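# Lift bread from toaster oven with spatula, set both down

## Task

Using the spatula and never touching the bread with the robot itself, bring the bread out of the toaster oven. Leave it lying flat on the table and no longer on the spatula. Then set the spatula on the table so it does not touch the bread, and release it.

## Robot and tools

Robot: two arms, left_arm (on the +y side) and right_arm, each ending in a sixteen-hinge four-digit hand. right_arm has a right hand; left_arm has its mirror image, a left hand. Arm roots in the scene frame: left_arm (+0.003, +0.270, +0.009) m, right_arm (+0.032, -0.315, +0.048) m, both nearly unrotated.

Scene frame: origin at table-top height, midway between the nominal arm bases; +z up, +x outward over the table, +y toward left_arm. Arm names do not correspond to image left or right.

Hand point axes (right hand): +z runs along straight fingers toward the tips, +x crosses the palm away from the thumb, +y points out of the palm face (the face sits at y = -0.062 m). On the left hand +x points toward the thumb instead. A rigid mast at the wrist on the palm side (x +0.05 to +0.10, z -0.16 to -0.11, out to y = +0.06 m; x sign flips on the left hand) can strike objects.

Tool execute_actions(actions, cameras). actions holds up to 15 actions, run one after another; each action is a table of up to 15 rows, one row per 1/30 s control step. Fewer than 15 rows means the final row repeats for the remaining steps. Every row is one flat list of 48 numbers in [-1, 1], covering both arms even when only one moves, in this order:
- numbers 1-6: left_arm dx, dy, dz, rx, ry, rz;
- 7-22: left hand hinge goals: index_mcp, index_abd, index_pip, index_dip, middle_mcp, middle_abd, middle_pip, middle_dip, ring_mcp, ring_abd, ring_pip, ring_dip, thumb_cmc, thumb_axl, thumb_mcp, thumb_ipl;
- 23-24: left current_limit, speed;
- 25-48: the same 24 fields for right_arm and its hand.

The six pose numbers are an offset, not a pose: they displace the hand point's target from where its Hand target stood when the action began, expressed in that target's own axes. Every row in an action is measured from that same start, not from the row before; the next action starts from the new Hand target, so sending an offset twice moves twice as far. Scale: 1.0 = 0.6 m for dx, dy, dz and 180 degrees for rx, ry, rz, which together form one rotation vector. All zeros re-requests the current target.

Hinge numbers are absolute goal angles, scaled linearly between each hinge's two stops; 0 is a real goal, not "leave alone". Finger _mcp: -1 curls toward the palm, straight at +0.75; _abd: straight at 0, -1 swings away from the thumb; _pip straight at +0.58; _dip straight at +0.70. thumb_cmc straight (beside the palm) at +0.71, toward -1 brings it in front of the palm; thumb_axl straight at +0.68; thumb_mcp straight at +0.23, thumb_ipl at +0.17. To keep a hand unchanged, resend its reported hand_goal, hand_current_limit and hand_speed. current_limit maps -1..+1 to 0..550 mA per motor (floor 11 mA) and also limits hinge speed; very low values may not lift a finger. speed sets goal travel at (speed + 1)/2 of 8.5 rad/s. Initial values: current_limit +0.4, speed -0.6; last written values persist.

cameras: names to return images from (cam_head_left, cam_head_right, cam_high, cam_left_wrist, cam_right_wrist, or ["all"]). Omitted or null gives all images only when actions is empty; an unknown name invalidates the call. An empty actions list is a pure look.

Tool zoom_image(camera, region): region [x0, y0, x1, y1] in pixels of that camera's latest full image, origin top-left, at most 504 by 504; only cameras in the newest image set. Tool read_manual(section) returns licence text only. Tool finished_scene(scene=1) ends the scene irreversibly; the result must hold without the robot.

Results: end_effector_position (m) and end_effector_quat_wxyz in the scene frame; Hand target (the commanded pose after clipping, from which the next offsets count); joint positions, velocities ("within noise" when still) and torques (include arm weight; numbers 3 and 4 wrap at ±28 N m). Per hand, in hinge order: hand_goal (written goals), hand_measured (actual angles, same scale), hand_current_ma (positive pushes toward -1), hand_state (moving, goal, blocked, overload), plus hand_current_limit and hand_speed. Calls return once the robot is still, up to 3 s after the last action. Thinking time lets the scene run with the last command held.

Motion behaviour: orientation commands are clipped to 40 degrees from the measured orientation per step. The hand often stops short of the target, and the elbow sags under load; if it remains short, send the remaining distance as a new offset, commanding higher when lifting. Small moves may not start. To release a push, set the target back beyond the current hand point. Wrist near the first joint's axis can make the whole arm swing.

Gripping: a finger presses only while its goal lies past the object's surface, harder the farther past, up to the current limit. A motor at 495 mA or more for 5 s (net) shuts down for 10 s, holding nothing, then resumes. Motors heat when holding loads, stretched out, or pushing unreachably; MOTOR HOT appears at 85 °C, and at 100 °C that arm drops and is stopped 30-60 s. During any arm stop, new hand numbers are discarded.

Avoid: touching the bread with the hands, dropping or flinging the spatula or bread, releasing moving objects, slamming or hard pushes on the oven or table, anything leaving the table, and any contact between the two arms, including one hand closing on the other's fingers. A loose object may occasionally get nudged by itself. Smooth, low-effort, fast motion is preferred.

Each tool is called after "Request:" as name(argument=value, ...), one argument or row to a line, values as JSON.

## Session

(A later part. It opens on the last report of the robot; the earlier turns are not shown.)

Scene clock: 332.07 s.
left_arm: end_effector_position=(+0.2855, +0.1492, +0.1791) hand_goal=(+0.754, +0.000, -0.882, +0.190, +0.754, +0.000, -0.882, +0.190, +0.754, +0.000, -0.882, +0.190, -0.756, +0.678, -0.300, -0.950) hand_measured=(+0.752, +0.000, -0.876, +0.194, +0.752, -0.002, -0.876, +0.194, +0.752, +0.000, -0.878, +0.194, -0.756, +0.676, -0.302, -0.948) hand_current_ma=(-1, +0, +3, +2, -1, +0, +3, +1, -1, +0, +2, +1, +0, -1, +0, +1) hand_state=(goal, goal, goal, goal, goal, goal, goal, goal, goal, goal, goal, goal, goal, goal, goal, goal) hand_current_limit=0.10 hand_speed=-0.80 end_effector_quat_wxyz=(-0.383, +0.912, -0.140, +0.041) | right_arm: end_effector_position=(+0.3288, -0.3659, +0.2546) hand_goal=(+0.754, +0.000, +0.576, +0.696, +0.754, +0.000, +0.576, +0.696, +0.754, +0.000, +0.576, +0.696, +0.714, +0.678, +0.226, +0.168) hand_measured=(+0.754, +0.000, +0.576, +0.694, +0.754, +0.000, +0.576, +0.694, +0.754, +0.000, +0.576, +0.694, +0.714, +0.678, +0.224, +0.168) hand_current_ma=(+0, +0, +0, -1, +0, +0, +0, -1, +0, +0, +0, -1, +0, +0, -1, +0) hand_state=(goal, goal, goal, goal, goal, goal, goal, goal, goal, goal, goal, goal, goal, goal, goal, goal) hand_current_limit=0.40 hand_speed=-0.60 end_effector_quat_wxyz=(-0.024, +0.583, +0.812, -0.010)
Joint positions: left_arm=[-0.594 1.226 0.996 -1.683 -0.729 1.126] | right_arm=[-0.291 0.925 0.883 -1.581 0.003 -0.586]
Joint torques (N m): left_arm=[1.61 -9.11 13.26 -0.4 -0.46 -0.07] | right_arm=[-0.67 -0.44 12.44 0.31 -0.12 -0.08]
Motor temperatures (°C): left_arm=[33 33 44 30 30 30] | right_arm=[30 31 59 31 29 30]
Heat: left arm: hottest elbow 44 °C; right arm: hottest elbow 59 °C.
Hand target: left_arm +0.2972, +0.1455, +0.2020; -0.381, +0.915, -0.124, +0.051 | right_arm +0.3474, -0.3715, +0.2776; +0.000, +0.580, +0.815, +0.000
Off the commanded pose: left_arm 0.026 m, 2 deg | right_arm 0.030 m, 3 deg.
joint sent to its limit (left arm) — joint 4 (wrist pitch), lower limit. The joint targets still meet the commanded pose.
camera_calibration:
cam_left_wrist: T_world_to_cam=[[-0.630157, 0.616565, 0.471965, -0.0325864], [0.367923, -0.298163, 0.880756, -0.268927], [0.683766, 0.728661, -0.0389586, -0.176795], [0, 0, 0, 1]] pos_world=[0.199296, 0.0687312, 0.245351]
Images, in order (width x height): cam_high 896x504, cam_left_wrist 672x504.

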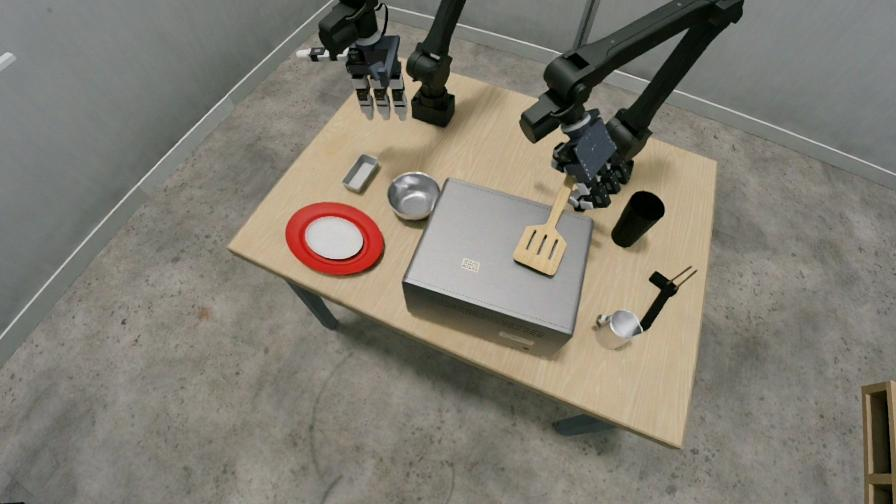

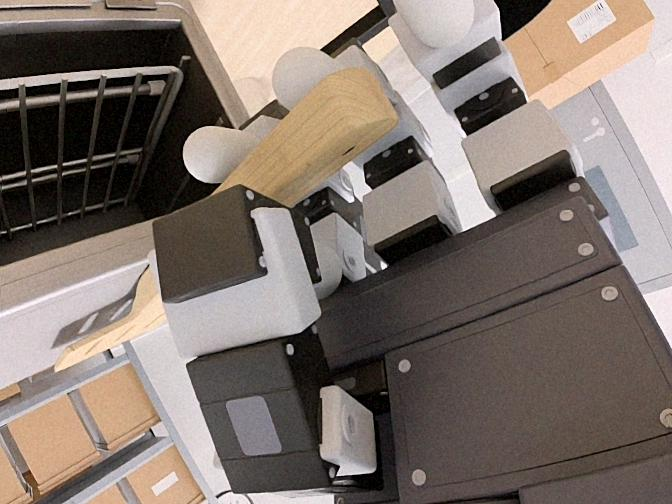

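Request:
execute_actions(
  actions=[
    [[0.0124,-0.0155,-0.0081,0,0,0,0.753,0,-0.883,0.19,0.753,0,-0.883,0.19,0.753,0,-0.883,0.19,-0.757,0.678,-0.3,-0.95,0.1,-0.8,0,0,0,0,0,0,0.754,0,0.576,0.696,0.754,0,0.576,0.696,0.754,0,0.576,0.696,0.714,0.678,0.226,0.168,0.4,-0.6]],
  ],
  cameras=["cam_left_wrist"],
)

Scene clock: 333.03 s.
left_arm: end_effector_position=(+0.2930, +0.1499, +0.1887) hand_goal=(+0.754, +0.000, -0.882, +0.190, +0.754, +0.000, -0.882, +0.190, +0.754, +0.000, -0.882, +0.190, -0.756, +0.678, -0.300, -0.950) hand_measured=(+0.752, +0.000, -0.876, +0.194, +0.752, -0.002, -0.876, +0.194, +0.752, +0.000, -0.878, +0.194, -0.756, +0.676, -0.300, -0.948) hand_current_ma=(-1, +0, +3, +2, -1, +0, +3, +1, -1, +0, +2, +1, +0, -1, +0, +1) hand_state=(goal, goal, goal, goal, goal, goal, goal, goal, goal, goal, goal, goal, goal, goal, goal, goal) hand_current_limit=0.10 hand_speed=-0.80 end_effector_quat_wxyz=(-0.379, +0.914, -0.141, +0.043) | right_arm: end_effector_position=(+0.3288, -0.3659, +0.2546) hand_goal=(+0.754, +0.000, +0.576, +0.696, +0.754, +0.000, +0.576, +0.696, +0.754, +0.000, +0.576, +0.696, +0.714, +0.678, +0.226, +0.168) hand_measured=(+0.754, +0.000, +0.576, +0.694, +0.754, +0.000, +0.576, +0.694, +0.754, +0.000, +0.576, +0.694, +0.714, +0.678, +0.224, +0.168) hand_current_ma=(+0, +0, +0, -1, +0, +0, +0, -1, +0, +0, +0, -1, +0, +0, -1, +0) hand_state=(goal, goal, goal, goal, goal, goal, goal, goal, goal, goal, goal, goal, goal, goal, goal, goal) hand_current_limit=0.40 hand_speed=-0.60 end_effector_quat_wxyz=(-0.024, +0.583, +0.812, -0.010)
Joint positions: left_arm=[-0.574 1.226 1.025 -1.683 -0.73 1.158] | right_arm=[-0.291 0.925 0.883 -1.581 0.003 -0.586]
Joint torques (N m): left_arm=[1.49 -9.05 13.48 -0.31 -0.58 -0.03] | right_arm=[-0.73 -0.21 12.42 0.32 -0.15 -0.1]
Motor temperatures (°C): left_arm=[33 33 44 30 30 30] | right_arm=[30 31 59 31 29 30]
Heat: left arm: hottest elbow 44 °C; right arm: hottest elbow 59 °C.
Hand target: left_arm +0.3051, +0.1465, +0.2119; -0.381, +0.915, -0.124, +0.051 | right_arm +0.3474, -0.3715, +0.2776; +0.000, +0.580, +0.815, +0.000
Off the commanded pose: left_arm 0.027 m, 2 deg | right_arm 0.030 m, 3 deg.
joint sent to its limit (left arm) — joint 4 (wrist pitch), lower limit. The joint targets still meet the commanded pose.
camera_calibration:
cam_left_wrist: T_world_to_cam=[[-0.628951, 0.622964, 0.465119, -0.0328457], [0.366073, -0.290487, 0.884086, -0.281187], [0.685865, 0.726314, -0.0453481, -0.181113], [0, 0, 0, 1]] pos_world=[0.206495, 0.0703255, 0.255657]
Images, in order (width x height): cam_left_wrist 672x504.

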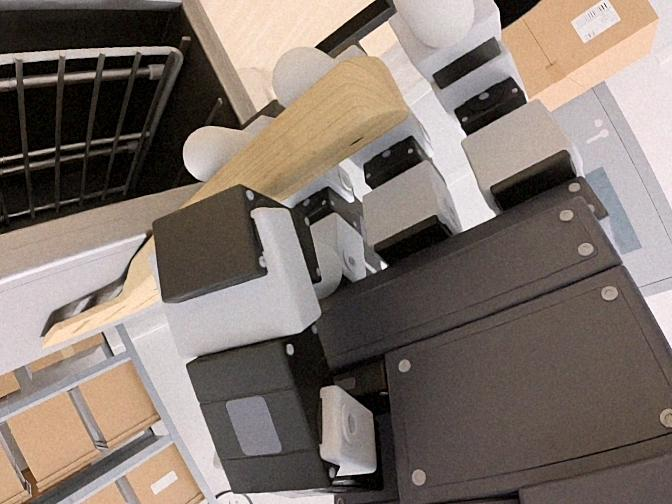

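Request:
execute_actions(
  actions=[
    [[0,0,0,0,0,0,0.753,0,-0.89,0.19,0.753,0,-0.885,0.19,0.753,0,-0.883,0.19,-0.93,0.678,-0.3,-0.95,0.3,-0.8,0,0,0,0,0,0,0.754,0,0.576,0.696,0.754,0,0.576,0.696,0.754,0,0.576,0.696,0.714,0.678,0.226,0.168,0.4,-0.6]],
    [[0,0,0,0,0,0,0.753,0,-0.9,0.18,0.753,0,-0.885,0.19,0.753,0,-0.883,0.19,-0.93,0.678,-0.304,-0.76,0.35,-0.9,0,0,0,0,0,0,0.754,0,0.576,0.696,0.754,0,0.576,0.696,0.754,0,0.576,0.696,0.714,0.678,0.226,0.168,0.4,-0.6]],
    [[0,0,0,0,0,0,0.753,0,-0.9,0.18,0.753,0,-0.885,0.19,0.753,0,-0.883,0.19,-0.93,0.678,-0.27,-0.57,0.35,-0.9,0,0,0,0,0,0,0.754,0,0.576,0.696,0.754,0,0.576,0.696,0.754,0,0.576,0.696,0.714,0.678,0.226,0.168,0.4,-0.6]],
    [[0,0,0,0,0,0,0.753,0,-0.9,0.18,0.753,0,-0.885,0.19,0.753,0,-0.883,0.19,-0.93,0.678,-0.27,-0.57,0.35,-0.9,0,0,0,0,0,0,0.754,0,0.576,0.696,0.754,0,0.576,0.696,0.754,0,0.576,0.696,0.714,0.678,0.226,0.168,0.4,-0.6]],
  ],
  cameras=["cam_left_wrist","cam_high"],
)

Request:
zoom_image(
  camera="cam_high",
  region=[480, 100, 680, 300],
)

Scene clock: 335.70 s.
left_arm: end_effector_position=(+0.2925, +0.1500, +0.1886) hand_goal=(+0.754, +0.000, -0.900, +0.180, +0.754, +0.000, -0.884, +0.190, +0.754, +0.000, -0.882, +0.190, -0.930, +0.678, -0.270, -0.570) hand_measured=(+0.760, +0.000, -0.862, +0.200, +0.760, -0.002, -0.856, +0.202, +0.752, +0.000, -0.878, +0.194, -0.928, +0.676, -0.314, -0.648) hand_current_ma=(+4, +0, +52, +20, +3, +0, +34, +9, -1, +0, +2, +1, +1, -1, -101, -263) hand_state=(goal, goal, blocked, goal, goal, goal, blocked, goal, goal, goal, goal, goal, goal, goal, blocked, blocked) hand_current_limit=0.35 hand_speed=-0.90 end_effector_quat_wxyz=(-0.379, +0.913, -0.144, +0.042) | right_arm: end_effector_position=(+0.3288, -0.3659, +0.2546) hand_goal=(+0.754, +0.000, +0.576, +0.696, +0.754, +0.000, +0.576, +0.696, +0.754, +0.000, +0.576, +0.696, +0.714, +0.678, +0.226, +0.168) hand_measured=(+0.754, +0.000, +0.576, +0.694, +0.754, +0.000, +0.576, +0.694, +0.754, +0.000, +0.576, +0.694, +0.714, +0.678, +0.224, +0.168) hand_current_ma=(+0, +0, +0, -1, +0, +0, +0, -1, +0, +0, +0, -1, +0, +0, -1, +0) hand_state=(goal, goal, goal, goal, goal, goal, goal, goal, goal, goal, goal, goal, goal, goal, goal, goal) hand_current_limit=0.40 hand_speed=-0.60 end_effector_quat_wxyz=(-0.024, +0.583, +0.812, -0.010)
Joint positions: left_arm=[-0.574 1.226 1.025 -1.683 -0.73 1.165] | right_arm=[-0.291 0.925 0.883 -1.581 0.003 -0.586]
Joint torques (N m): left_arm=[1.49 -9 13.46 -0.32 -0.57 -0.05] | right_arm=[-1.08 -0.79 12.41 0.24 -0.14 -0.08]
Motor temperatures (°C): left_arm=[33 33 44 30 30 30] | right_arm=[30 31 59 31 29 30]
Heat: left arm: hottest elbow 44 °C; right arm: hottest elbow 59 °C.
Hand target: left_arm +0.3051, +0.1465, +0.2119; -0.381, +0.915, -0.125, +0.051 | right_arm +0.3474, -0.3715, +0.2776; +0.000, +0.580, +0.815, +0.000
Off the commanded pose: left_arm 0.027 m, 2 deg | right_arm 0.030 m, 3 deg.
joint sent to its limit (left arm) — joint 4 (wrist pitch), lower limit. The joint targets still meet the commanded pose.
camera_calibration:
cam_left_wrist: T_world_to_cam=[[-0.624303, 0.625131, 0.468463, -0.0355337], [0.36848, -0.293124, 0.882214, -0.280855], [0.688816, 0.723388, -0.0473507, -0.180868], [0, 0, 0, 1]] pos_world=[0.205891, 0.0707257, 0.255856]
Images, in order (width x height): cam_high 896x504, cam_left_wrist 672x504.

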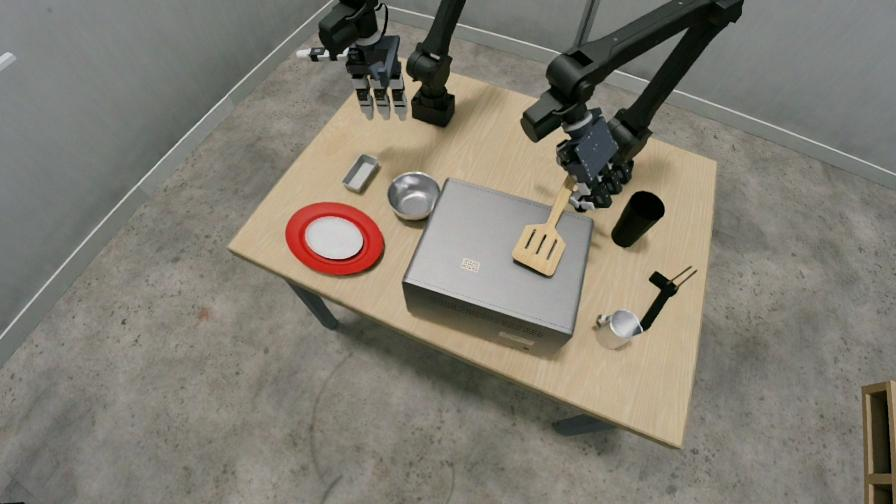

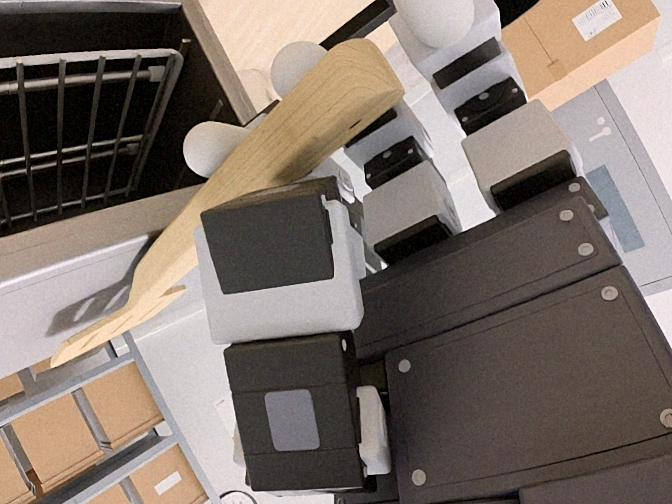

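Scaled by 2.520.

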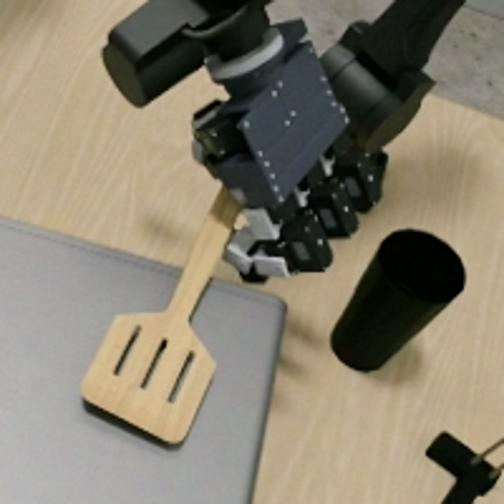

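Request:
execute_actions(
  actions=[
    [[-0.008,-0.0043,-0.0075,0,0,0,0.753,0,-0.9,0.18,0.753,0,-0.885,0.19,0.753,0,-0.883,0.19,-0.93,0.678,-0.27,-0.57,0.35,-0.9,0,0,0,0,0,0,0.754,0,0.576,0.696,0.754,0,0.576,0.696,0.754,0,0.576,0.696,0.714,0.678,0.226,0.168,0.4,-0.6],[-0.016,-0.0086,-0.015,0,0,0,0.753,0,-0.9,0.18,0.753,0,-0.885,0.19,0.753,0,-0.883,0.19,-0.93,0.678,-0.27,-0.57,0.35,-0.9,0,0,0,0,0,0,0.754,0,0.576,0.696,0.754,0,0.576,0.696,0.754,0,0.576,0.696,0.714,0.678,0.226,0.168,0.4,-0.6],[-0.024,-0.013,-0.0224,0,0,0,0.753,0,-0.9,0.18,0.753,0,-0.885,0.19,0.753,0,-0.883,0.19,-0.93,0.678,-0.27,-0.57,0.35,-0.9,0,0,0,0,0,0,0.754,0,0.576,0.696,0.754,0,0.576,0.696,0.754,0,0.576,0.696,0.714,0.678,0.226,0.168,0.4,-0.6],[-0.0321,-0.0173,-0.0298,0,0,0,0.753,0,-0.9,0.18,0.753,0,-0.885,0.19,0.753,0,-0.883,0.19,-0.93,0.678,-0.27,-0.57,0.35,-0.9,0,0,0,0,0,0,0.754,0,0.576,0.696,0.754,0,0.576,0.696,0.754,0,0.576,0.696,0.714,0.678,0.226,0.168,0.4,-0.6]],
  ],
  cameras=["cam_left_wrist","cam_high"],
)

Request:
zoom_image(
  camera="cam_high",
  region=[480, 100, 680, 300],
)

Scene clock: 337.03 s.
left_arm: end_effector_position=(+0.2799, +0.1519, +0.2157) hand_goal=(+0.754, +0.000, -0.900, +0.180, +0.754, +0.000, -0.884, +0.190, +0.754, +0.000, -0.882, +0.190, -0.930, +0.678, -0.270, -0.570) hand_measured=(+0.760, +0.000, -0.862, +0.200, +0.760, -0.002, -0.856, +0.202, +0.752, +0.000, -0.878, +0.194, -0.928, +0.676, -0.314, -0.646) hand_current_ma=(+4, +0, +54, +21, +3, +0, +34, +10, -1, +0, +2, +1, +1, -1, -103, -258) hand_state=(goal, goal, blocked, blocked, goal, goal, blocked, goal, goal, goal, goal, goal, goal, goal, blocked, blocked) hand_current_limit=0.35 hand_speed=-0.90 end_effector_quat_wxyz=(-0.352, +0.921, -0.148, +0.070) | right_arm: end_effector_position=(+0.3288, -0.3659, +0.2546) hand_goal=(+0.754, +0.000, +0.576, +0.696, +0.754, +0.000, +0.576, +0.696, +0.754, +0.000, +0.576, +0.696, +0.714, +0.678, +0.226, +0.168) hand_measured=(+0.754, +0.000, +0.576, +0.694, +0.754, +0.000, +0.576, +0.694, +0.754, +0.000, +0.576, +0.694, +0.714, +0.678, +0.224, +0.168) hand_current_ma=(+0, +0, +0, -1, +0, +0, +0, -1, +0, +0, +0, -1, +0, +0, -1, +0) hand_state=(goal, goal, goal, goal, goal, goal, goal, goal, goal, goal, goal, goal, goal, goal, goal, goal) hand_current_limit=0.40 hand_speed=-0.60 end_effector_quat_wxyz=(-0.024, +0.583, +0.812, -0.010)
Joint positions: left_arm=[-0.574 1.122 1.025 -1.687 -0.709 1.213] | right_arm=[-0.291 0.925 0.883 -1.581 0.003 -0.586]
Joint torques (N m): left_arm=[0.21 -7.36 12.29 0.05 -0.46 -0.05] | right_arm=[-0.67 -0.5 12.48 0.44 -0.16 -0.11]
Motor temperatures (°C): left_arm=[33 33 44 30 30 30] | right_arm=[30 31 59 31 29 30]
Heat: left arm: hottest elbow 44 °C; right arm: hottest elbow 59 °C.
Hand target: left_arm +0.2852, +0.1464, +0.2319; -0.381, +0.915, -0.125, +0.051 | right_arm +0.3474, -0.3715, +0.2776; +0.000, +0.580, +0.815, +0.000
Off the commanded pose: left_arm 0.018 m, 5 deg | right_arm 0.030 m, 3 deg.
joint sent to its limit (left arm) — joint 4 (wrist pitch), lower limit. The joint targets are off in orientation, not in position.
camera_calibration:
cam_left_wrist: T_world_to_cam=[[-0.622411, 0.671064, 0.402837, -0.0505695], [0.324263, -0.24735, 0.913056, -0.300915], [0.712361, 0.698921, -0.0636483, -0.171673], [0, 0, 0, 1]] pos_world=[0.188394, 0.0794902, 0.284197]
Images, in order (width x height): cam_high 896x504, cam_left_wrist 672x504.

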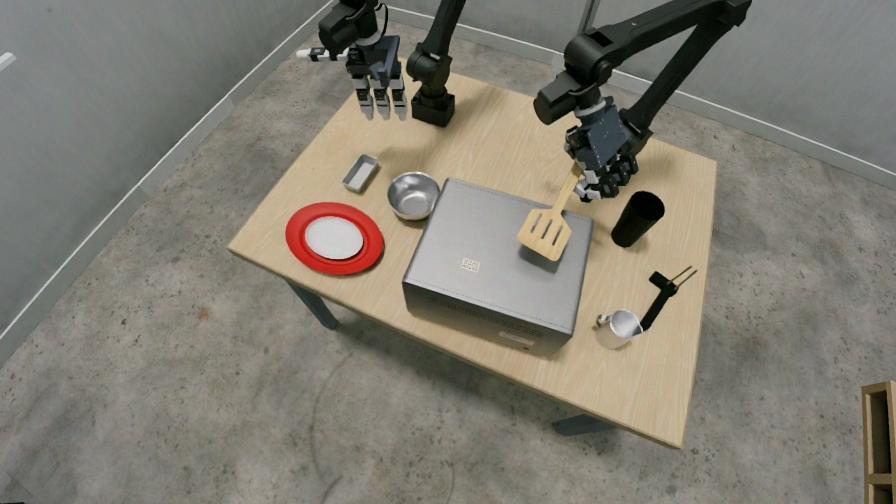

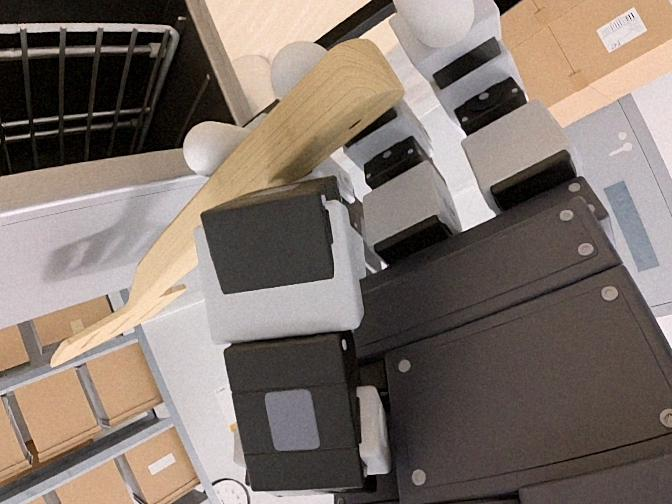

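Scaled by 2.520.

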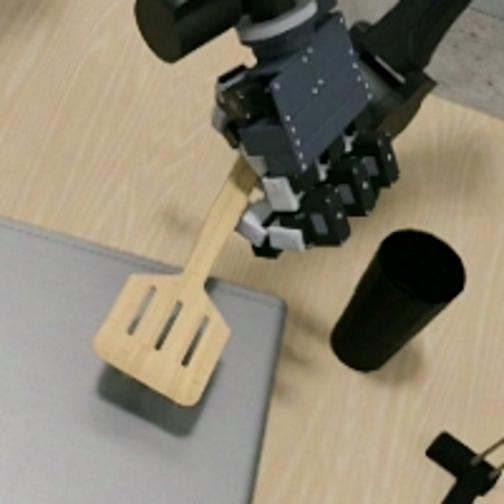

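Request:
execute_actions(
  actions=[
    [[-0.0219,0.0118,-0.009,0,0,0,0.753,0,-0.9,0.18,0.753,0,-0.885,0.19,0.753,0,-0.883,0.19,-0.93,0.678,-0.27,-0.57,0.35,-0.9,0,0,0,0,0,0,0.754,0,0.576,0.696,0.754,0,0.576,0.696,0.754,0,0.576,0.696,0.714,0.678,0.226,0.168,0.4,-0.6],[-0.0438,0.0236,-0.0179,0,0,0,0.753,0,-0.9,0.18,0.753,0,-0.885,0.19,0.753,0,-0.883,0.19,-0.93,0.678,-0.27,-0.57,0.35,-0.9,0,0,0,0,0,0,0.754,0,0.576,0.696,0.754,0,0.576,0.696,0.754,0,0.576,0.696,0.714,0.678,0.226,0.168,0.4,-0.6],[-0.0656,0.0355,-0.0269,0,0,0,0.753,0,-0.9,0.18,0.753,0,-0.885,0.19,0.753,0,-0.883,0.19,-0.93,0.678,-0.27,-0.57,0.35,-0.9,0,0,0,0,0,0,0.754,0,0.576,0.696,0.754,0,0.576,0.696,0.754,0,0.576,0.696,0.714,0.678,0.226,0.168,0.4,-0.6],[-0.0875,0.0473,-0.0358,0,0,0,0.753,0,-0.9,0.18,0.753,0,-0.885,0.19,0.753,0,-0.883,0.19,-0.93,0.678,-0.27,-0.57,0.35,-0.9,0,0,0,0,0,0,0.754,0,0.576,0.696,0.754,0,0.576,0.696,0.754,0,0.576,0.696,0.714,0.678,0.226,0.168,0.4,-0.6]],
    [[-0.0219,0.0118,-0.009,0,0,0,0.753,0,-0.9,0.18,0.753,0,-0.885,0.19,0.753,0,-0.883,0.19,-0.93,0.678,-0.27,-0.57,0.35,-0.9,0,0,0,0,0,0,0.754,0,0.576,0.696,0.754,0,0.576,0.696,0.754,0,0.576,0.696,0.714,0.678,0.226,0.168,0.4,-0.6],[-0.0438,0.0236,-0.0179,0,0,0,0.753,0,-0.9,0.18,0.753,0,-0.885,0.19,0.753,0,-0.883,0.19,-0.93,0.678,-0.27,-0.57,0.35,-0.9,0,0,0,0,0,0,0.754,0,0.576,0.696,0.754,0,0.576,0.696,0.754,0,0.576,0.696,0.714,0.678,0.226,0.168,0.4,-0.6],[-0.0656,0.0355,-0.0269,0,0,0,0.753,0,-0.9,0.18,0.753,0,-0.885,0.19,0.753,0,-0.883,0.19,-0.93,0.678,-0.27,-0.57,0.35,-0.9,0,0,0,0,0,0,0.754,0,0.576,0.696,0.754,0,0.576,0.696,0.754,0,0.576,0.696,0.714,0.678,0.226,0.168,0.4,-0.6],[-0.0875,0.0473,-0.0358,0,0,0,0.753,0,-0.9,0.18,0.753,0,-0.885,0.19,0.753,0,-0.883,0.19,-0.93,0.678,-0.27,-0.57,0.35,-0.9,0,0,0,0,0,0,0.754,0,0.576,0.696,0.754,0,0.576,0.696,0.754,0,0.576,0.696,0.714,0.678,0.226,0.168,0.4,-0.6]],
  ],
  cameras=["cam_left_wrist","cam_high"],
)

Scene clock: 338.87 s.
left_arm: end_effector_position=(+0.1676, +0.1093, +0.2175) hand_goal=(+0.754, +0.000, -0.900, +0.180, +0.754, +0.000, -0.884, +0.190, +0.754, +0.000, -0.882, +0.190, -0.930, +0.678, -0.270, -0.570) hand_measured=(+0.766, +0.000, -0.862, +0.200, +0.760, -0.002, -0.856, +0.204, +0.752, +0.000, -0.878, +0.194, -0.928, +0.676, -0.316, -0.646) hand_current_ma=(+8, +0, +54, +21, +3, +0, +34, +11, -1, +0, +2, +1, +1, -1, -106, -249) hand_state=(goal, goal, blocked, blocked, goal, goal, blocked, goal, goal, goal, goal, goal, goal, goal, blocked, blocked) hand_current_limit=0.35 hand_speed=-0.90 end_effector_quat_wxyz=(-0.216, +0.943, -0.220, +0.124) | right_arm: end_effector_position=(+0.3288, -0.3659, +0.2546) hand_goal=(+0.754, +0.000, +0.576, +0.696, +0.754, +0.000, +0.576, +0.696, +0.754, +0.000, +0.576, +0.696, +0.714, +0.678, +0.226, +0.168) hand_measured=(+0.754, +0.000, +0.576, +0.694, +0.754, +0.000, +0.576, +0.694, +0.754, +0.000, +0.576, +0.694, +0.714, +0.678, +0.224, +0.168) hand_current_ma=(+0, +0, +0, -1, +0, +0, +0, -1, +0, +0, +0, -1, +0, +0, -1, +0) hand_state=(goal, goal, goal, goal, goal, goal, goal, goal, goal, goal, goal, goal, goal, goal, goal, goal) hand_current_limit=0.40 hand_speed=-0.60 end_effector_quat_wxyz=(-0.024, +0.583, +0.812, -0.010)
Joint positions: left_arm=[-0.852 0.806 0.858 -1.689 -0.499 1.137] | right_arm=[-0.291 0.925 0.883 -1.581 0.003 -0.586]
Joint velocities: left_arm=[within noise] | right_arm=[-0.024 -0.015 0.007 -0.022 0.037 -0.183]
Joint torques (N m): left_arm=[-0.73 -2.78 9.76 0.46 -0.27 -0.28] | right_arm=[-0.73 -0.09 12.4 0.31 -0.16 -0.09]
Motor temperatures (°C): left_arm=[33 33 43 30 30 30] | right_arm=[30 31 60 31 29 30]
Heat: left arm: hottest elbow 43 °C; right arm: hottest elbow 60 °C.
Hand target: left_arm +0.1652, +0.1065, +0.2221; -0.381, +0.915, -0.124, +0.051 | right_arm +0.3474, -0.3715, +0.2776; +0.000, +0.580, +0.815, +0.000
Off the commanded pose: left_arm 0.006 m, 24 deg | right_arm 0.030 m, 3 deg.
joint sent to its limit (left arm) — joint 4 (wrist pitch), lower limit. The joint targets are off in orientation, not in position.
camera_calibration:
cam_left_wrist: T_world_to_cam=[[-0.482174, 0.855617, 0.188222, -0.0895991], [0.291911, -0.0456596, 0.955355, -0.302425], [0.826013, 0.515591, -0.227748, -0.0250517], [0, 0, 0, 1]] pos_world=[0.0657718, 0.0757704, 0.300083]
Images, in order (width x height): cam_high 896x504, cam_left_wrist 672x504.

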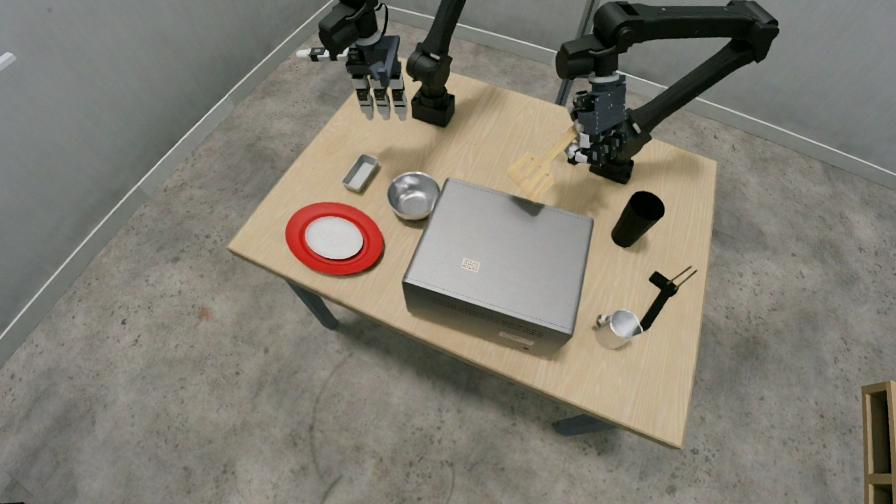

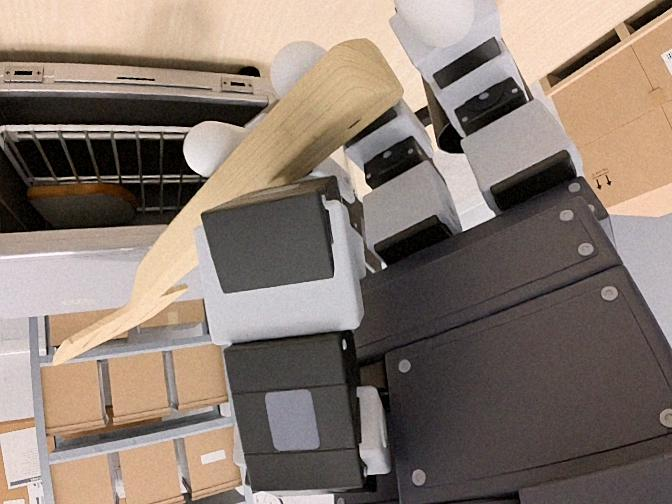

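Request:
execute_actions(
  actions=[
    [[-0.0223,0.0244,-0.0088,0,0,0,0.753,0,-0.9,0.18,0.753,0,-0.885,0.19,0.753,0,-0.883,0.19,-0.93,0.678,-0.27,-0.57,0.35,-0.9,0,0,0,0,0,0,0.754,0,0.576,0.696,0.754,0,0.576,0.696,0.754,0,0.576,0.696,0.714,0.678,0.226,0.168,0.4,-0.6],[-0.0446,0.0489,-0.0177,0,0,0,0.753,0,-0.9,0.18,0.753,0,-0.885,0.19,0.753,0,-0.883,0.19,-0.93,0.678,-0.27,-0.57,0.35,-0.9,0,0,0,0,0,0,0.754,0,0.576,0.696,0.754,0,0.576,0.696,0.754,0,0.576,0.696,0.714,0.678,0.226,0.168,0.4,-0.6],[-0.0669,0.0733,-0.0265,0,0,0,0.753,0,-0.9,0.18,0.753,0,-0.885,0.19,0.753,0,-0.883,0.19,-0.93,0.678,-0.27,-0.57,0.35,-0.9,0,0,0,0,0,0,0.754,0,0.576,0.696,0.754,0,0.576,0.696,0.754,0,0.576,0.696,0.714,0.678,0.226,0.168,0.4,-0.6]],
  ],
  cameras=["cam_left_wrist","cam_high"],
)

Scene clock: 340.70 s.
left_arm: end_effector_position=(+0.1179, +0.0789, +0.1968) hand_goal=(+0.754, +0.000, -0.900, +0.180, +0.754, +0.000, -0.884, +0.190, +0.754, +0.000, -0.882, +0.190, -0.930, +0.678, -0.270, -0.570) hand_measured=(+0.766, +0.000, -0.862, +0.200, +0.760, -0.002, -0.856, +0.204, +0.752, +0.000, -0.878, +0.194, -0.928, +0.676, -0.316, -0.644) hand_current_ma=(+11, +0, +54, +21, +3, +0, +34, +11, -1, +0, +2, +1, +0, -1, -108, -245) hand_state=(goal, goal, blocked, blocked, goal, goal, blocked, goal, goal, goal, goal, goal, goal, goal, blocked, blocked) hand_current_limit=0.35 hand_speed=-0.90 end_effector_quat_wxyz=(-0.166, +0.951, -0.238, +0.107) | right_arm: end_effector_position=(+0.3288, -0.3659, +0.2546) hand_goal=(+0.754, +0.000, +0.576, +0.696, +0.754, +0.000, +0.576, +0.696, +0.754, +0.000, +0.576, +0.696, +0.714, +0.678, +0.226, +0.168) hand_measured=(+0.754, +0.000, +0.576, +0.694, +0.754, +0.000, +0.576, +0.694, +0.754, +0.000, +0.576, +0.694, +0.714, +0.678, +0.224, +0.168) hand_current_ma=(+0, +0, +0, -1, +0, +0, +0, -1, +0, +0, +0, -1, +0, +0, -1, +0) hand_state=(goal, goal, goal, goal, goal, goal, goal, goal, goal, goal, goal, goal, goal, goal, goal, goal) hand_current_limit=0.40 hand_speed=-0.60 end_effector_quat_wxyz=(-0.024, +0.583, +0.812, -0.010)
Joint positions: left_arm=[-1.06 0.784 0.793 -1.689 -0.383 0.956] | right_arm=[-0.291 0.925 0.883 -1.581 0.003 -0.586]
Joint torques (N m): left_arm=[-0.91 -2.84 9.92 0.38 -0.19 -0.24] | right_arm=[-0.38 -0.44 12.49 0.32 -0.15 -0.09]
Motor temperatures (°C): left_arm=[33 33 43 30 30 30] | right_arm=[30 31 60 31 29 30]
Heat: left arm: hottest elbow 43 °C; right arm: hottest elbow 60 °C.
Hand target: left_arm +0.1152, +0.0765, +0.2023; -0.381, +0.915, -0.124, +0.051 | right_arm +0.3474, -0.3715, +0.2776; +0.000, +0.580, +0.815, +0.000
Off the commanded pose: left_arm 0.007 m, 29 deg | right_arm 0.030 m, 3 deg.
joint sent to its limit (left arm) — joint 4 (wrist pitch), lower limit. The joint targets are off in orientation, not in position.
camera_calibration:
cam_left_wrist: T_world_to_cam=[[-0.440845, 0.886153, 0.142788, -0.0819395], [0.35207, 0.0243835, 0.935656, -0.27828], [0.825653, 0.462751, -0.322738, 0.0498081], [0, 0, 0, 1]] pos_world=[0.0207275, 0.0563477, 0.28815]
Images, in order (width x height): cam_high 896x504, cam_left_wrist 672x504.

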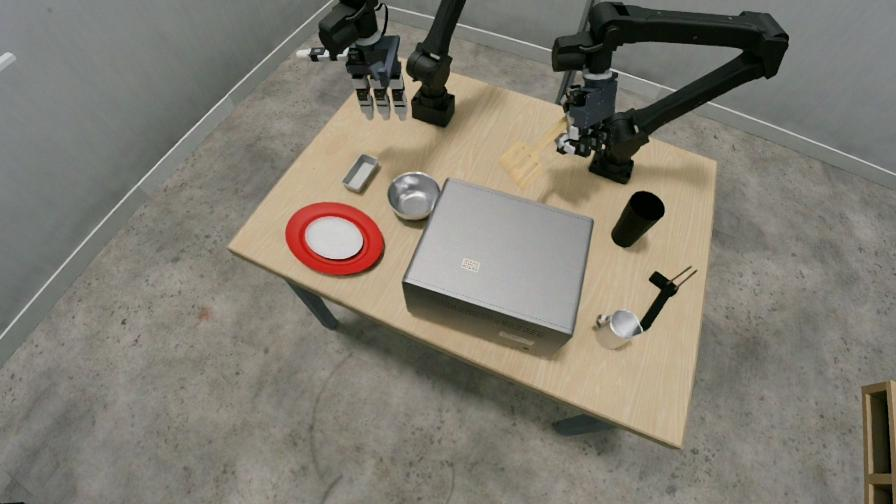

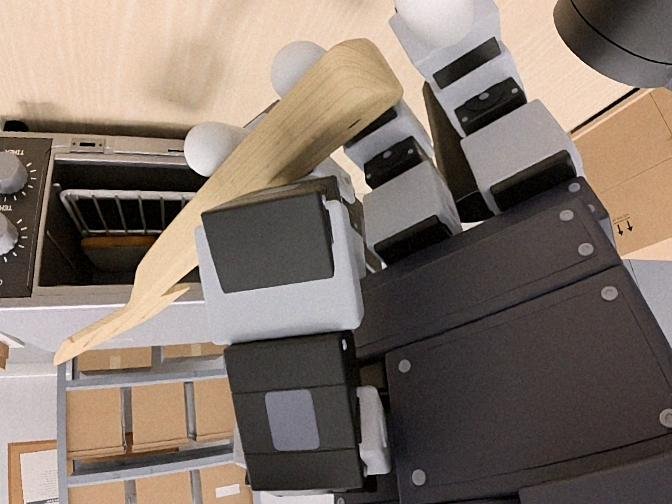

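Request:
execute_actions(
  actions=[
    [[-0.0053,0.0207,0.0185,0,0,0,0.753,0,-0.9,0.18,0.753,0,-0.885,0.19,0.753,0,-0.883,0.19,-0.93,0.678,-0.27,-0.57,0.35,-0.9,0,0,0,0,0,0,0.754,0,0.576,0.696,0.754,0,0.576,0.696,0.754,0,0.576,0.696,0.714,0.678,0.226,0.168,0.4,-0.6],[-0.0106,0.0414,0.037,0,0,0,0.753,0,-0.9,0.18,0.753,0,-0.885,0.19,0.753,0,-0.883,0.19,-0.93,0.678,-0.27,-0.57,0.35,-0.9,0,0,0,0,0,0,0.754,0,0.576,0.696,0.754,0,0.576,0.696,0.754,0,0.576,0.696,0.714,0.678,0.226,0.168,0.4,-0.6],[-0.0161,0.0622,0.0556,0,0,0,0.753,0,-0.9,0.18,0.753,0,-0.885,0.19,0.753,0,-0.883,0.19,-0.93,0.678,-0.27,-0.57,0.35,-0.9,0,0,0,0,0,0,0.754,0,0.576,0.696,0.754,0,0.576,0.696,0.754,0,0.576,0.696,0.714,0.678,0.226,0.168,0.4,-0.6]],
    [[-0.0053,0.0207,0.0185,0,0,0,0.753,0,-0.9,0.18,0.753,0,-0.885,0.19,0.753,0,-0.883,0.19,-0.93,0.678,-0.27,-0.57,0.35,-0.9,0,0,0,0,0,0,0.754,0,0.576,0.696,0.754,0,0.576,0.696,0.754,0,0.576,0.696,0.714,0.678,0.226,0.168,0.4,-0.6],[-0.0106,0.0414,0.037,0,0,0,0.753,0,-0.9,0.18,0.753,0,-0.885,0.19,0.753,0,-0.883,0.19,-0.93,0.678,-0.27,-0.57,0.35,-0.9,0,0,0,0,0,0,0.754,0,0.576,0.696,0.754,0,0.576,0.696,0.754,0,0.576,0.696,0.714,0.678,0.226,0.168,0.4,-0.6],[-0.0161,0.0622,0.0556,0,0,0,0.753,0,-0.9,0.18,0.753,0,-0.885,0.19,0.753,0,-0.883,0.19,-0.93,0.678,-0.27,-0.57,0.35,-0.9,0,0,0,0,0,0,0.754,0,0.576,0.696,0.754,0,0.576,0.696,0.754,0,0.576,0.696,0.714,0.678,0.226,0.168,0.4,-0.6]],
  ],
  cameras=["cam_left_wrist","cam_high"],
)

Scene clock: 342.27 s.
left_arm: end_effector_position=(+0.1022, +0.0814, +0.1414) hand_goal=(+0.754, +0.000, -0.900, +0.180, +0.754, +0.000, -0.884, +0.190, +0.754, +0.000, -0.882, +0.190, -0.930, +0.678, -0.270, -0.570) hand_measured=(+0.766, +0.000, -0.862, +0.200, +0.760, -0.002, -0.856, +0.204, +0.752, +0.000, -0.878, +0.194, -0.928, +0.676, -0.316, -0.644) hand_current_ma=(+11, +0, +54, +21, +3, +0, +35, +11, -1, +0, +2, +1, +0, -1, -108, -244) hand_state=(goal, goal, blocked, blocked, goal, goal, blocked, goal, goal, goal, goal, goal, goal, goal, blocked, blocked) hand_current_limit=0.35 hand_speed=-0.90 end_effector_quat_wxyz=(-0.230, +0.947, -0.214, +0.068) | right_arm: end_effector_position=(+0.3288, -0.3659, +0.2546) hand_goal=(+0.754, +0.000, +0.576, +0.696, +0.754, +0.000, +0.576, +0.696, +0.754, +0.000, +0.576, +0.696, +0.714, +0.678, +0.226, +0.168) hand_measured=(+0.754, +0.000, +0.576, +0.694, +0.754, +0.000, +0.576, +0.694, +0.754, +0.000, +0.576, +0.694, +0.714, +0.678, +0.224, +0.168) hand_current_ma=(+0, +0, +0, -1, +0, +0, +0, -1, +0, +0, +0, -1, +0, +0, -1, +0) hand_state=(goal, goal, goal, goal, goal, goal, goal, goal, goal, goal, goal, goal, goal, goal, goal, goal) hand_current_limit=0.40 hand_speed=-0.60 end_effector_quat_wxyz=(-0.024, +0.583, +0.812, -0.010)
Joint positions: left_arm=[-1.17 0.912 0.71 -1.689 -0.369 0.762] | right_arm=[-0.291 0.925 0.883 -1.581 0.003 -0.586]
Joint torques (N m): left_arm=[1.32 -4.37 9.4 0.05 -0.29 -0.01] | right_arm=[-0.85 -0.56 12.29 0.25 -0.14 -0.12]
Motor temperatures (°C): left_arm=[33 33 43 30 30 30] | right_arm=[30 31 60 31 29 30]
Heat: left arm: hottest elbow 43 °C; right arm: hottest elbow 60 °C.
Hand target: left_arm +0.1051, +0.0808, +0.1471; -0.222, +0.949, -0.211, +0.072 (last step not sent: back at the drive's target) | right_arm +0.3474, -0.3715, +0.2776; +0.000, +0.580, +0.815, +0.000
Off the commanded pose: left_arm 0.040 m, 21 deg | right_arm 0.030 m, 3 deg.
pose unreachable (left arm): on one or more control steps of this call, first in action 1 (counted from 0), this arm could not follow its commanded pose, so it was not sent that pose on those steps. It may still have moved: this result reports where it is.
cause: moving toward the commanded pose would bring two parts of the arm too close to each other (joints 3 (elbow) to 6 (wrist roll) lie between them).
camera_calibration:
cam_left_wrist: T_world_to_cam=[[-0.49384, 0.824313, 0.276821, -0.0917792], [0.387223, -0.0765697, 0.918801, -0.21394], [0.778576, 0.560932, -0.28138, 0.0347428], [0, 0, 0, 1]] pos_world=[0.0104686, 0.0397851, 0.231751]
Images, in order (width x height): cam_high 896x504, cam_left_wrist 672x504.

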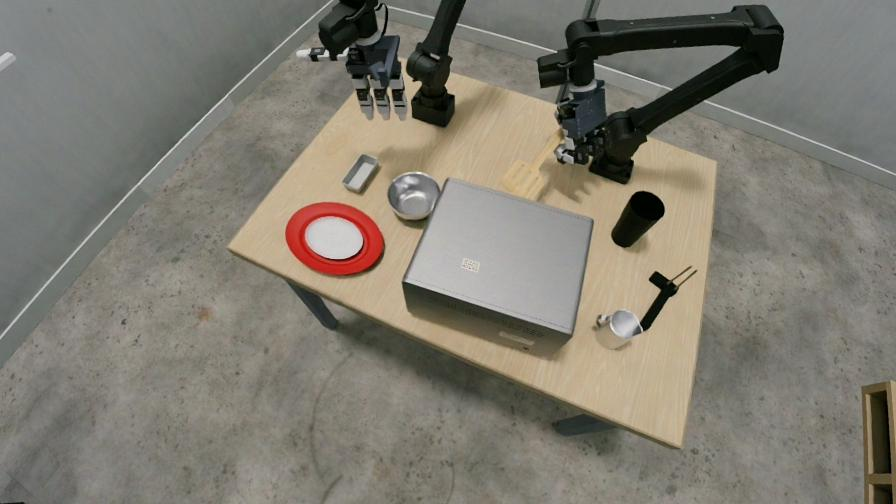

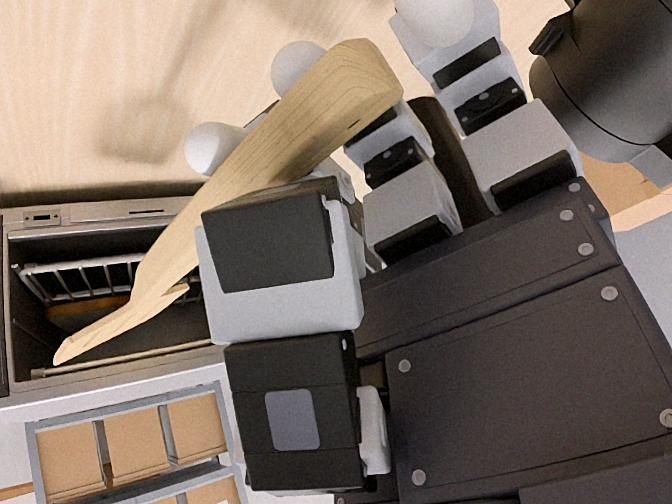

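Request:
execute_actions(
  actions=[
    [[0.0218,0.0209,-0.0034,0,0,0,0.753,0,-0.9,0.18,0.753,0,-0.885,0.19,0.753,0,-0.883,0.19,-0.93,0.678,-0.27,-0.57,0.35,-0.9,0,0,0,0,0,0,0.754,0,0.576,0.696,0.754,0,0.576,0.696,0.754,0,0.576,0.696,0.714,0.678,0.226,0.168,0.4,-0.6],[0.0435,0.0419,-0.0067,0,0,0,0.753,0,-0.9,0.18,0.753,0,-0.885,0.19,0.753,0,-0.883,0.19,-0.93,0.678,-0.27,-0.57,0.35,-0.9,0,0,0,0,0,0,0.754,0,0.576,0.696,0.754,0,0.576,0.696,0.754,0,0.576,0.696,0.714,0.678,0.226,0.168,0.4,-0.6],[0.0653,0.0628,-0.0101,0,0,0,0.753,0,-0.9,0.18,0.753,0,-0.885,0.19,0.753,0,-0.883,0.19,-0.93,0.678,-0.27,-0.57,0.35,-0.9,0,0,0,0,0,0,0.754,0,0.576,0.696,0.754,0,0.576,0.696,0.754,0,0.576,0.696,0.714,0.678,0.226,0.168,0.4,-0.6]],
  ],
  cameras=["cam_left_wrist","cam_high"],
)

Scene clock: 343.57 s.
left_arm: end_effector_position=(+0.1145, +0.0504, +0.1190) hand_goal=(+0.754, +0.000, -0.900, +0.180, +0.754, +0.000, -0.884, +0.190, +0.754, +0.000, -0.882, +0.190, -0.930, +0.678, -0.270, -0.570) hand_measured=(+0.766, +0.000, -0.862, +0.200, +0.760, -0.002, -0.856, +0.204, +0.752, +0.000, -0.878, +0.194, -0.928, +0.676, -0.316, -0.644) hand_current_ma=(+11, +0, +54, +21, +3, +0, +35, +11, -1, +0, +2, +1, +0, -1, -108, -244) hand_state=(goal, goal, blocked, blocked, goal, goal, blocked, goal, goal, goal, goal, goal, goal, goal, blocked, blocked) hand_current_limit=0.35 hand_speed=-0.90 end_effector_quat_wxyz=(-0.244, +0.943, -0.217, +0.058) | right_arm: end_effector_position=(+0.3288, -0.3659, +0.2546) hand_goal=(+0.754, +0.000, +0.576, +0.696, +0.754, +0.000, +0.576, +0.696, +0.754, +0.000, +0.576, +0.696, +0.714, +0.678, +0.226, +0.168) hand_measured=(+0.754, +0.000, +0.576, +0.694, +0.754, +0.000, +0.576, +0.694, +0.754, +0.000, +0.576, +0.694, +0.714, +0.678, +0.224, +0.168) hand_current_ma=(+0, +0, +0, -1, +0, +0, +0, -1, +0, +0, +0, -1, +0, +0, -1, +0) hand_state=(goal, goal, goal, goal, goal, goal, goal, goal, goal, goal, goal, goal, goal, goal, goal, goal) hand_current_limit=0.40 hand_speed=-0.60 end_effector_quat_wxyz=(-0.024, +0.583, +0.812, -0.010)
Joint positions: left_arm=[-1.17 1.069 0.741 -1.6 -0.369 0.762] | right_arm=[-0.291 0.925 0.883 -1.581 0.003 -0.586]
Joint torques (N m): left_arm=[1.26 -5.13 13.05 0.39 -0.27 -0.06] | right_arm=[-0.38 -0.73 12.4 0.2 -0.16 -0.11]
Motor temperatures (°C): left_arm=[33 33 43 30 30 30] | right_arm=[30 31 60 31 29 30]
Heat: left arm: hottest elbow 43 °C; right arm: hottest elbow 60 °C.
Hand target: left_arm +0.1251, +0.0309, +0.1371; -0.222, +0.949, -0.211, +0.072 | right_arm +0.3474, -0.3715, +0.2776; +0.000, +0.580, +0.815, +0.000
Off the commanded pose: left_arm 0.029 m, 3 deg | right_arm 0.030 m, 3 deg.
camera_calibration:
cam_left_wrist: T_world_to_cam=[[-0.489472, 0.814343, 0.311869, -0.0581305], [0.399796, -0.108271, 0.910187, -0.199308], [0.774971, 0.570195, -0.272576, 0.0351833], [0, 0, 0, 1]] pos_world=[0.0239634, 0.00569759, 0.209127]
Images, in order (width x height): cam_high 896x504, cam_left_wrist 672x504.

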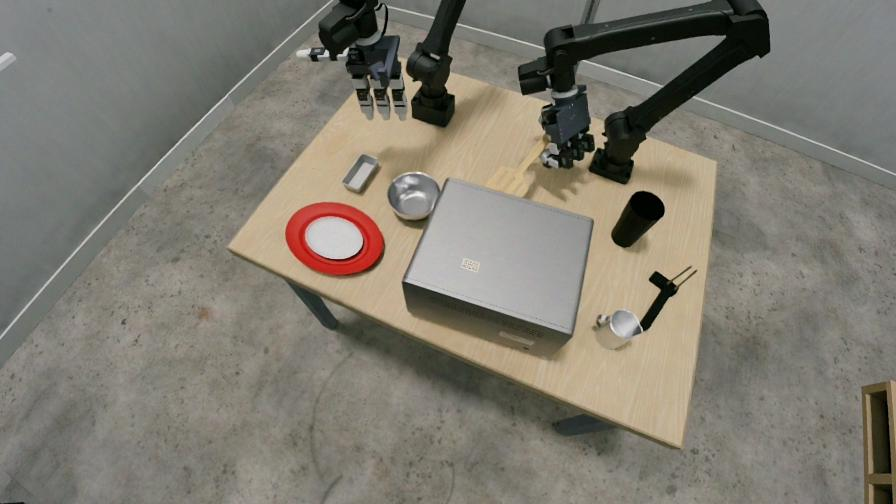

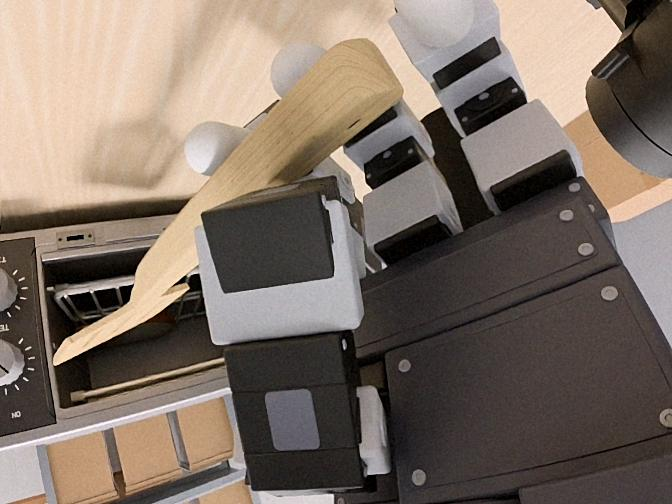

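Request:
execute_actions(
  actions=[
    [[0,0,0,0.017,-0.0075,-0.0063,0.753,0,-0.9,0.18,0.753,0,-0.885,0.19,0.753,0,-0.883,0.19,-0.93,0.678,-0.27,-0.57,0.35,-0.9,0,0,0,0,0,0,0.754,0,0.576,0.696,0.754,0,0.576,0.696,0.754,0,0.576,0.696,0.714,0.678,0.226,0.168,0.4,-0.6],[0,0,0,0.034,-0.015,-0.0127,0.753,0,-0.9,0.18,0.753,0,-0.885,0.19,0.753,0,-0.883,0.19,-0.93,0.678,-0.27,-0.57,0.35,-0.9,0,0,0,0,0,0,0.754,0,0.576,0.696,0.754,0,0.576,0.696,0.754,0,0.576,0.696,0.714,0.678,0.226,0.168,0.4,-0.6],[0,0,0,0.0515,-0.0225,-0.019,0.753,0,-0.9,0.18,0.753,0,-0.885,0.19,0.753,0,-0.883,0.19,-0.93,0.678,-0.27,-0.57,0.35,-0.9,0,0,0,0,0,0,0.754,0,0.576,0.696,0.754,0,0.576,0.696,0.754,0,0.576,0.696,0.714,0.678,0.226,0.168,0.4,-0.6]],
  ],
  cameras=["cam_left_wrist","cam_high"],
)

Scene clock: 344.83 s.
left_arm: end_effector_position=(+0.1208, +0.0477, +0.1200) hand_goal=(+0.754, +0.000, -0.900, +0.180, +0.754, +0.000, -0.884, +0.190, +0.754, +0.000, -0.882, +0.190, -0.930, +0.678, -0.270, -0.570) hand_measured=(+0.766, +0.000, -0.862, +0.200, +0.760, -0.002, -0.856, +0.204, +0.752, +0.000, -0.878, +0.194, -0.928, +0.676, -0.316, -0.644) hand_current_ma=(+11, +0, +54, +21, +3, +0, +35, +11, -1, +0, +2, +1, +0, -1, -108, -244) hand_state=(goal, goal, blocked, blocked, goal, goal, blocked, goal, goal, goal, goal, goal, goal, goal, blocked, blocked) hand_current_limit=0.35 hand_speed=-0.90 end_effector_quat_wxyz=(-0.291, +0.938, -0.180, +0.053) | right_arm: end_effector_position=(+0.3288, -0.3659, +0.2546) hand_goal=(+0.754, +0.000, +0.576, +0.696, +0.754, +0.000, +0.576, +0.696, +0.754, +0.000, +0.576, +0.696, +0.714, +0.678, +0.226, +0.168) hand_measured=(+0.754, +0.000, +0.576, +0.694, +0.754, +0.000, +0.576, +0.694, +0.754, +0.000, +0.576, +0.694, +0.714, +0.678, +0.224, +0.168) hand_current_ma=(+0, +0, +0, -1, +0, +0, +0, -1, +0, +0, +0, -1, +0, +0, -1, +0) hand_state=(goal, goal, goal, goal, goal, goal, goal, goal, goal, goal, goal, goal, goal, goal, goal, goal) hand_current_limit=0.40 hand_speed=-0.60 end_effector_quat_wxyz=(-0.024, +0.583, +0.812, -0.010)
Joint positions: left_arm=[-1.198 1.161 0.794 -1.681 -0.382 0.635] | right_arm=[-0.291 0.925 0.883 -1.581 0.003 -0.586]
Joint torques (N m): left_arm=[-0.79 -5.89 12.45 -0.77 -0.38 -0.28] | right_arm=[-0.67 -0.38 12.38 0.35 -0.15 -0.07]
Motor temperatures (°C): left_arm=[33 33 44 30 30 30] | right_arm=[30 31 60 31 29 30]
Heat: left arm: hottest elbow 44 °C; right arm: hottest elbow 60 °C.
Hand target: left_arm +0.1251, +0.0309, +0.1372; -0.303, +0.936, -0.168, +0.062 | right_arm +0.3474, -0.3715, +0.2776; +0.000, +0.580, +0.815, +0.000
Off the commanded pose: left_arm 0.024 m, 2 deg | right_arm 0.030 m, 3 deg.
joint sent to its limit (left arm) — joint 4 (wrist pitch), lower limit. The joint targets are off in orientation, not in position.
camera_calibration:
cam_left_wrist: T_world_to_cam=[[-0.5582, 0.744982, 0.365261, -0.0479959], [0.381826, -0.160194, 0.910245, -0.198425], [0.736628, 0.647565, -0.195034, 0.0236832], [0, 0, 0, 1]] pos_world=[0.031527, -0.0113668, 0.202766]
Images, in order (width x height): cam_high 896x504, cam_left_wrist 672x504.

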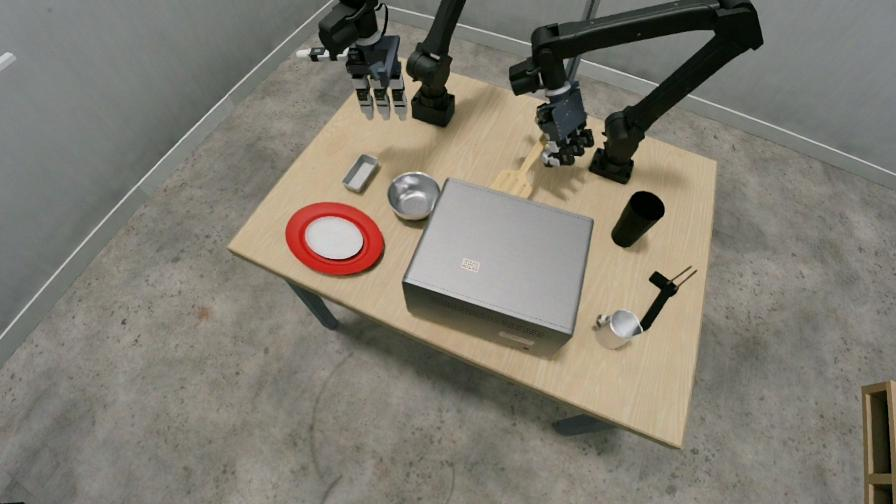

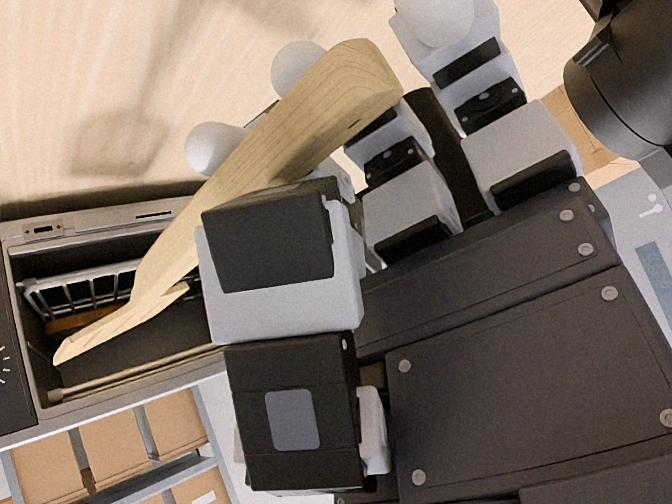

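Request:
zoom_image(
  camera="cam_high",
  region=[440, 100, 620, 240],
)

Request:
zoom_image(
  camera="cam_left_wrist",
  region=[0, 180, 340, 430],
)

Scaled by 2.800.

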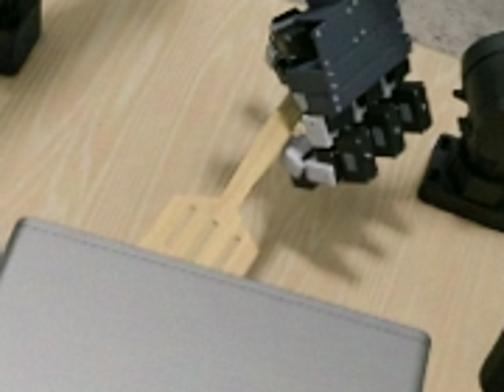

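Scaled by 1.482 from the camera's 672x504 image, which has a finer 960x720 frame.

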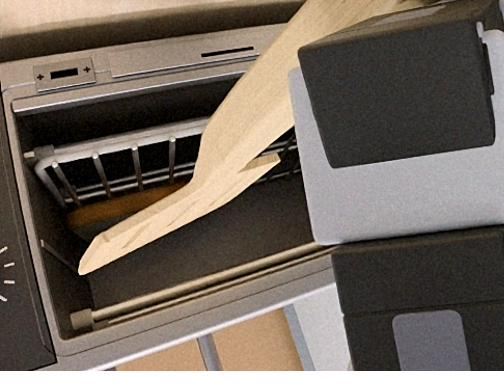

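Request:
zoom_image(
  camera="cam_left_wrist",
  region=[30, 230, 210, 380],
)

Scaled by 2.800 from the camera's 672x504 image, which has a finer 960x720 frame.

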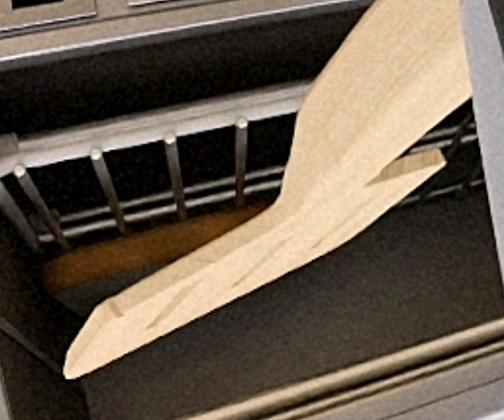

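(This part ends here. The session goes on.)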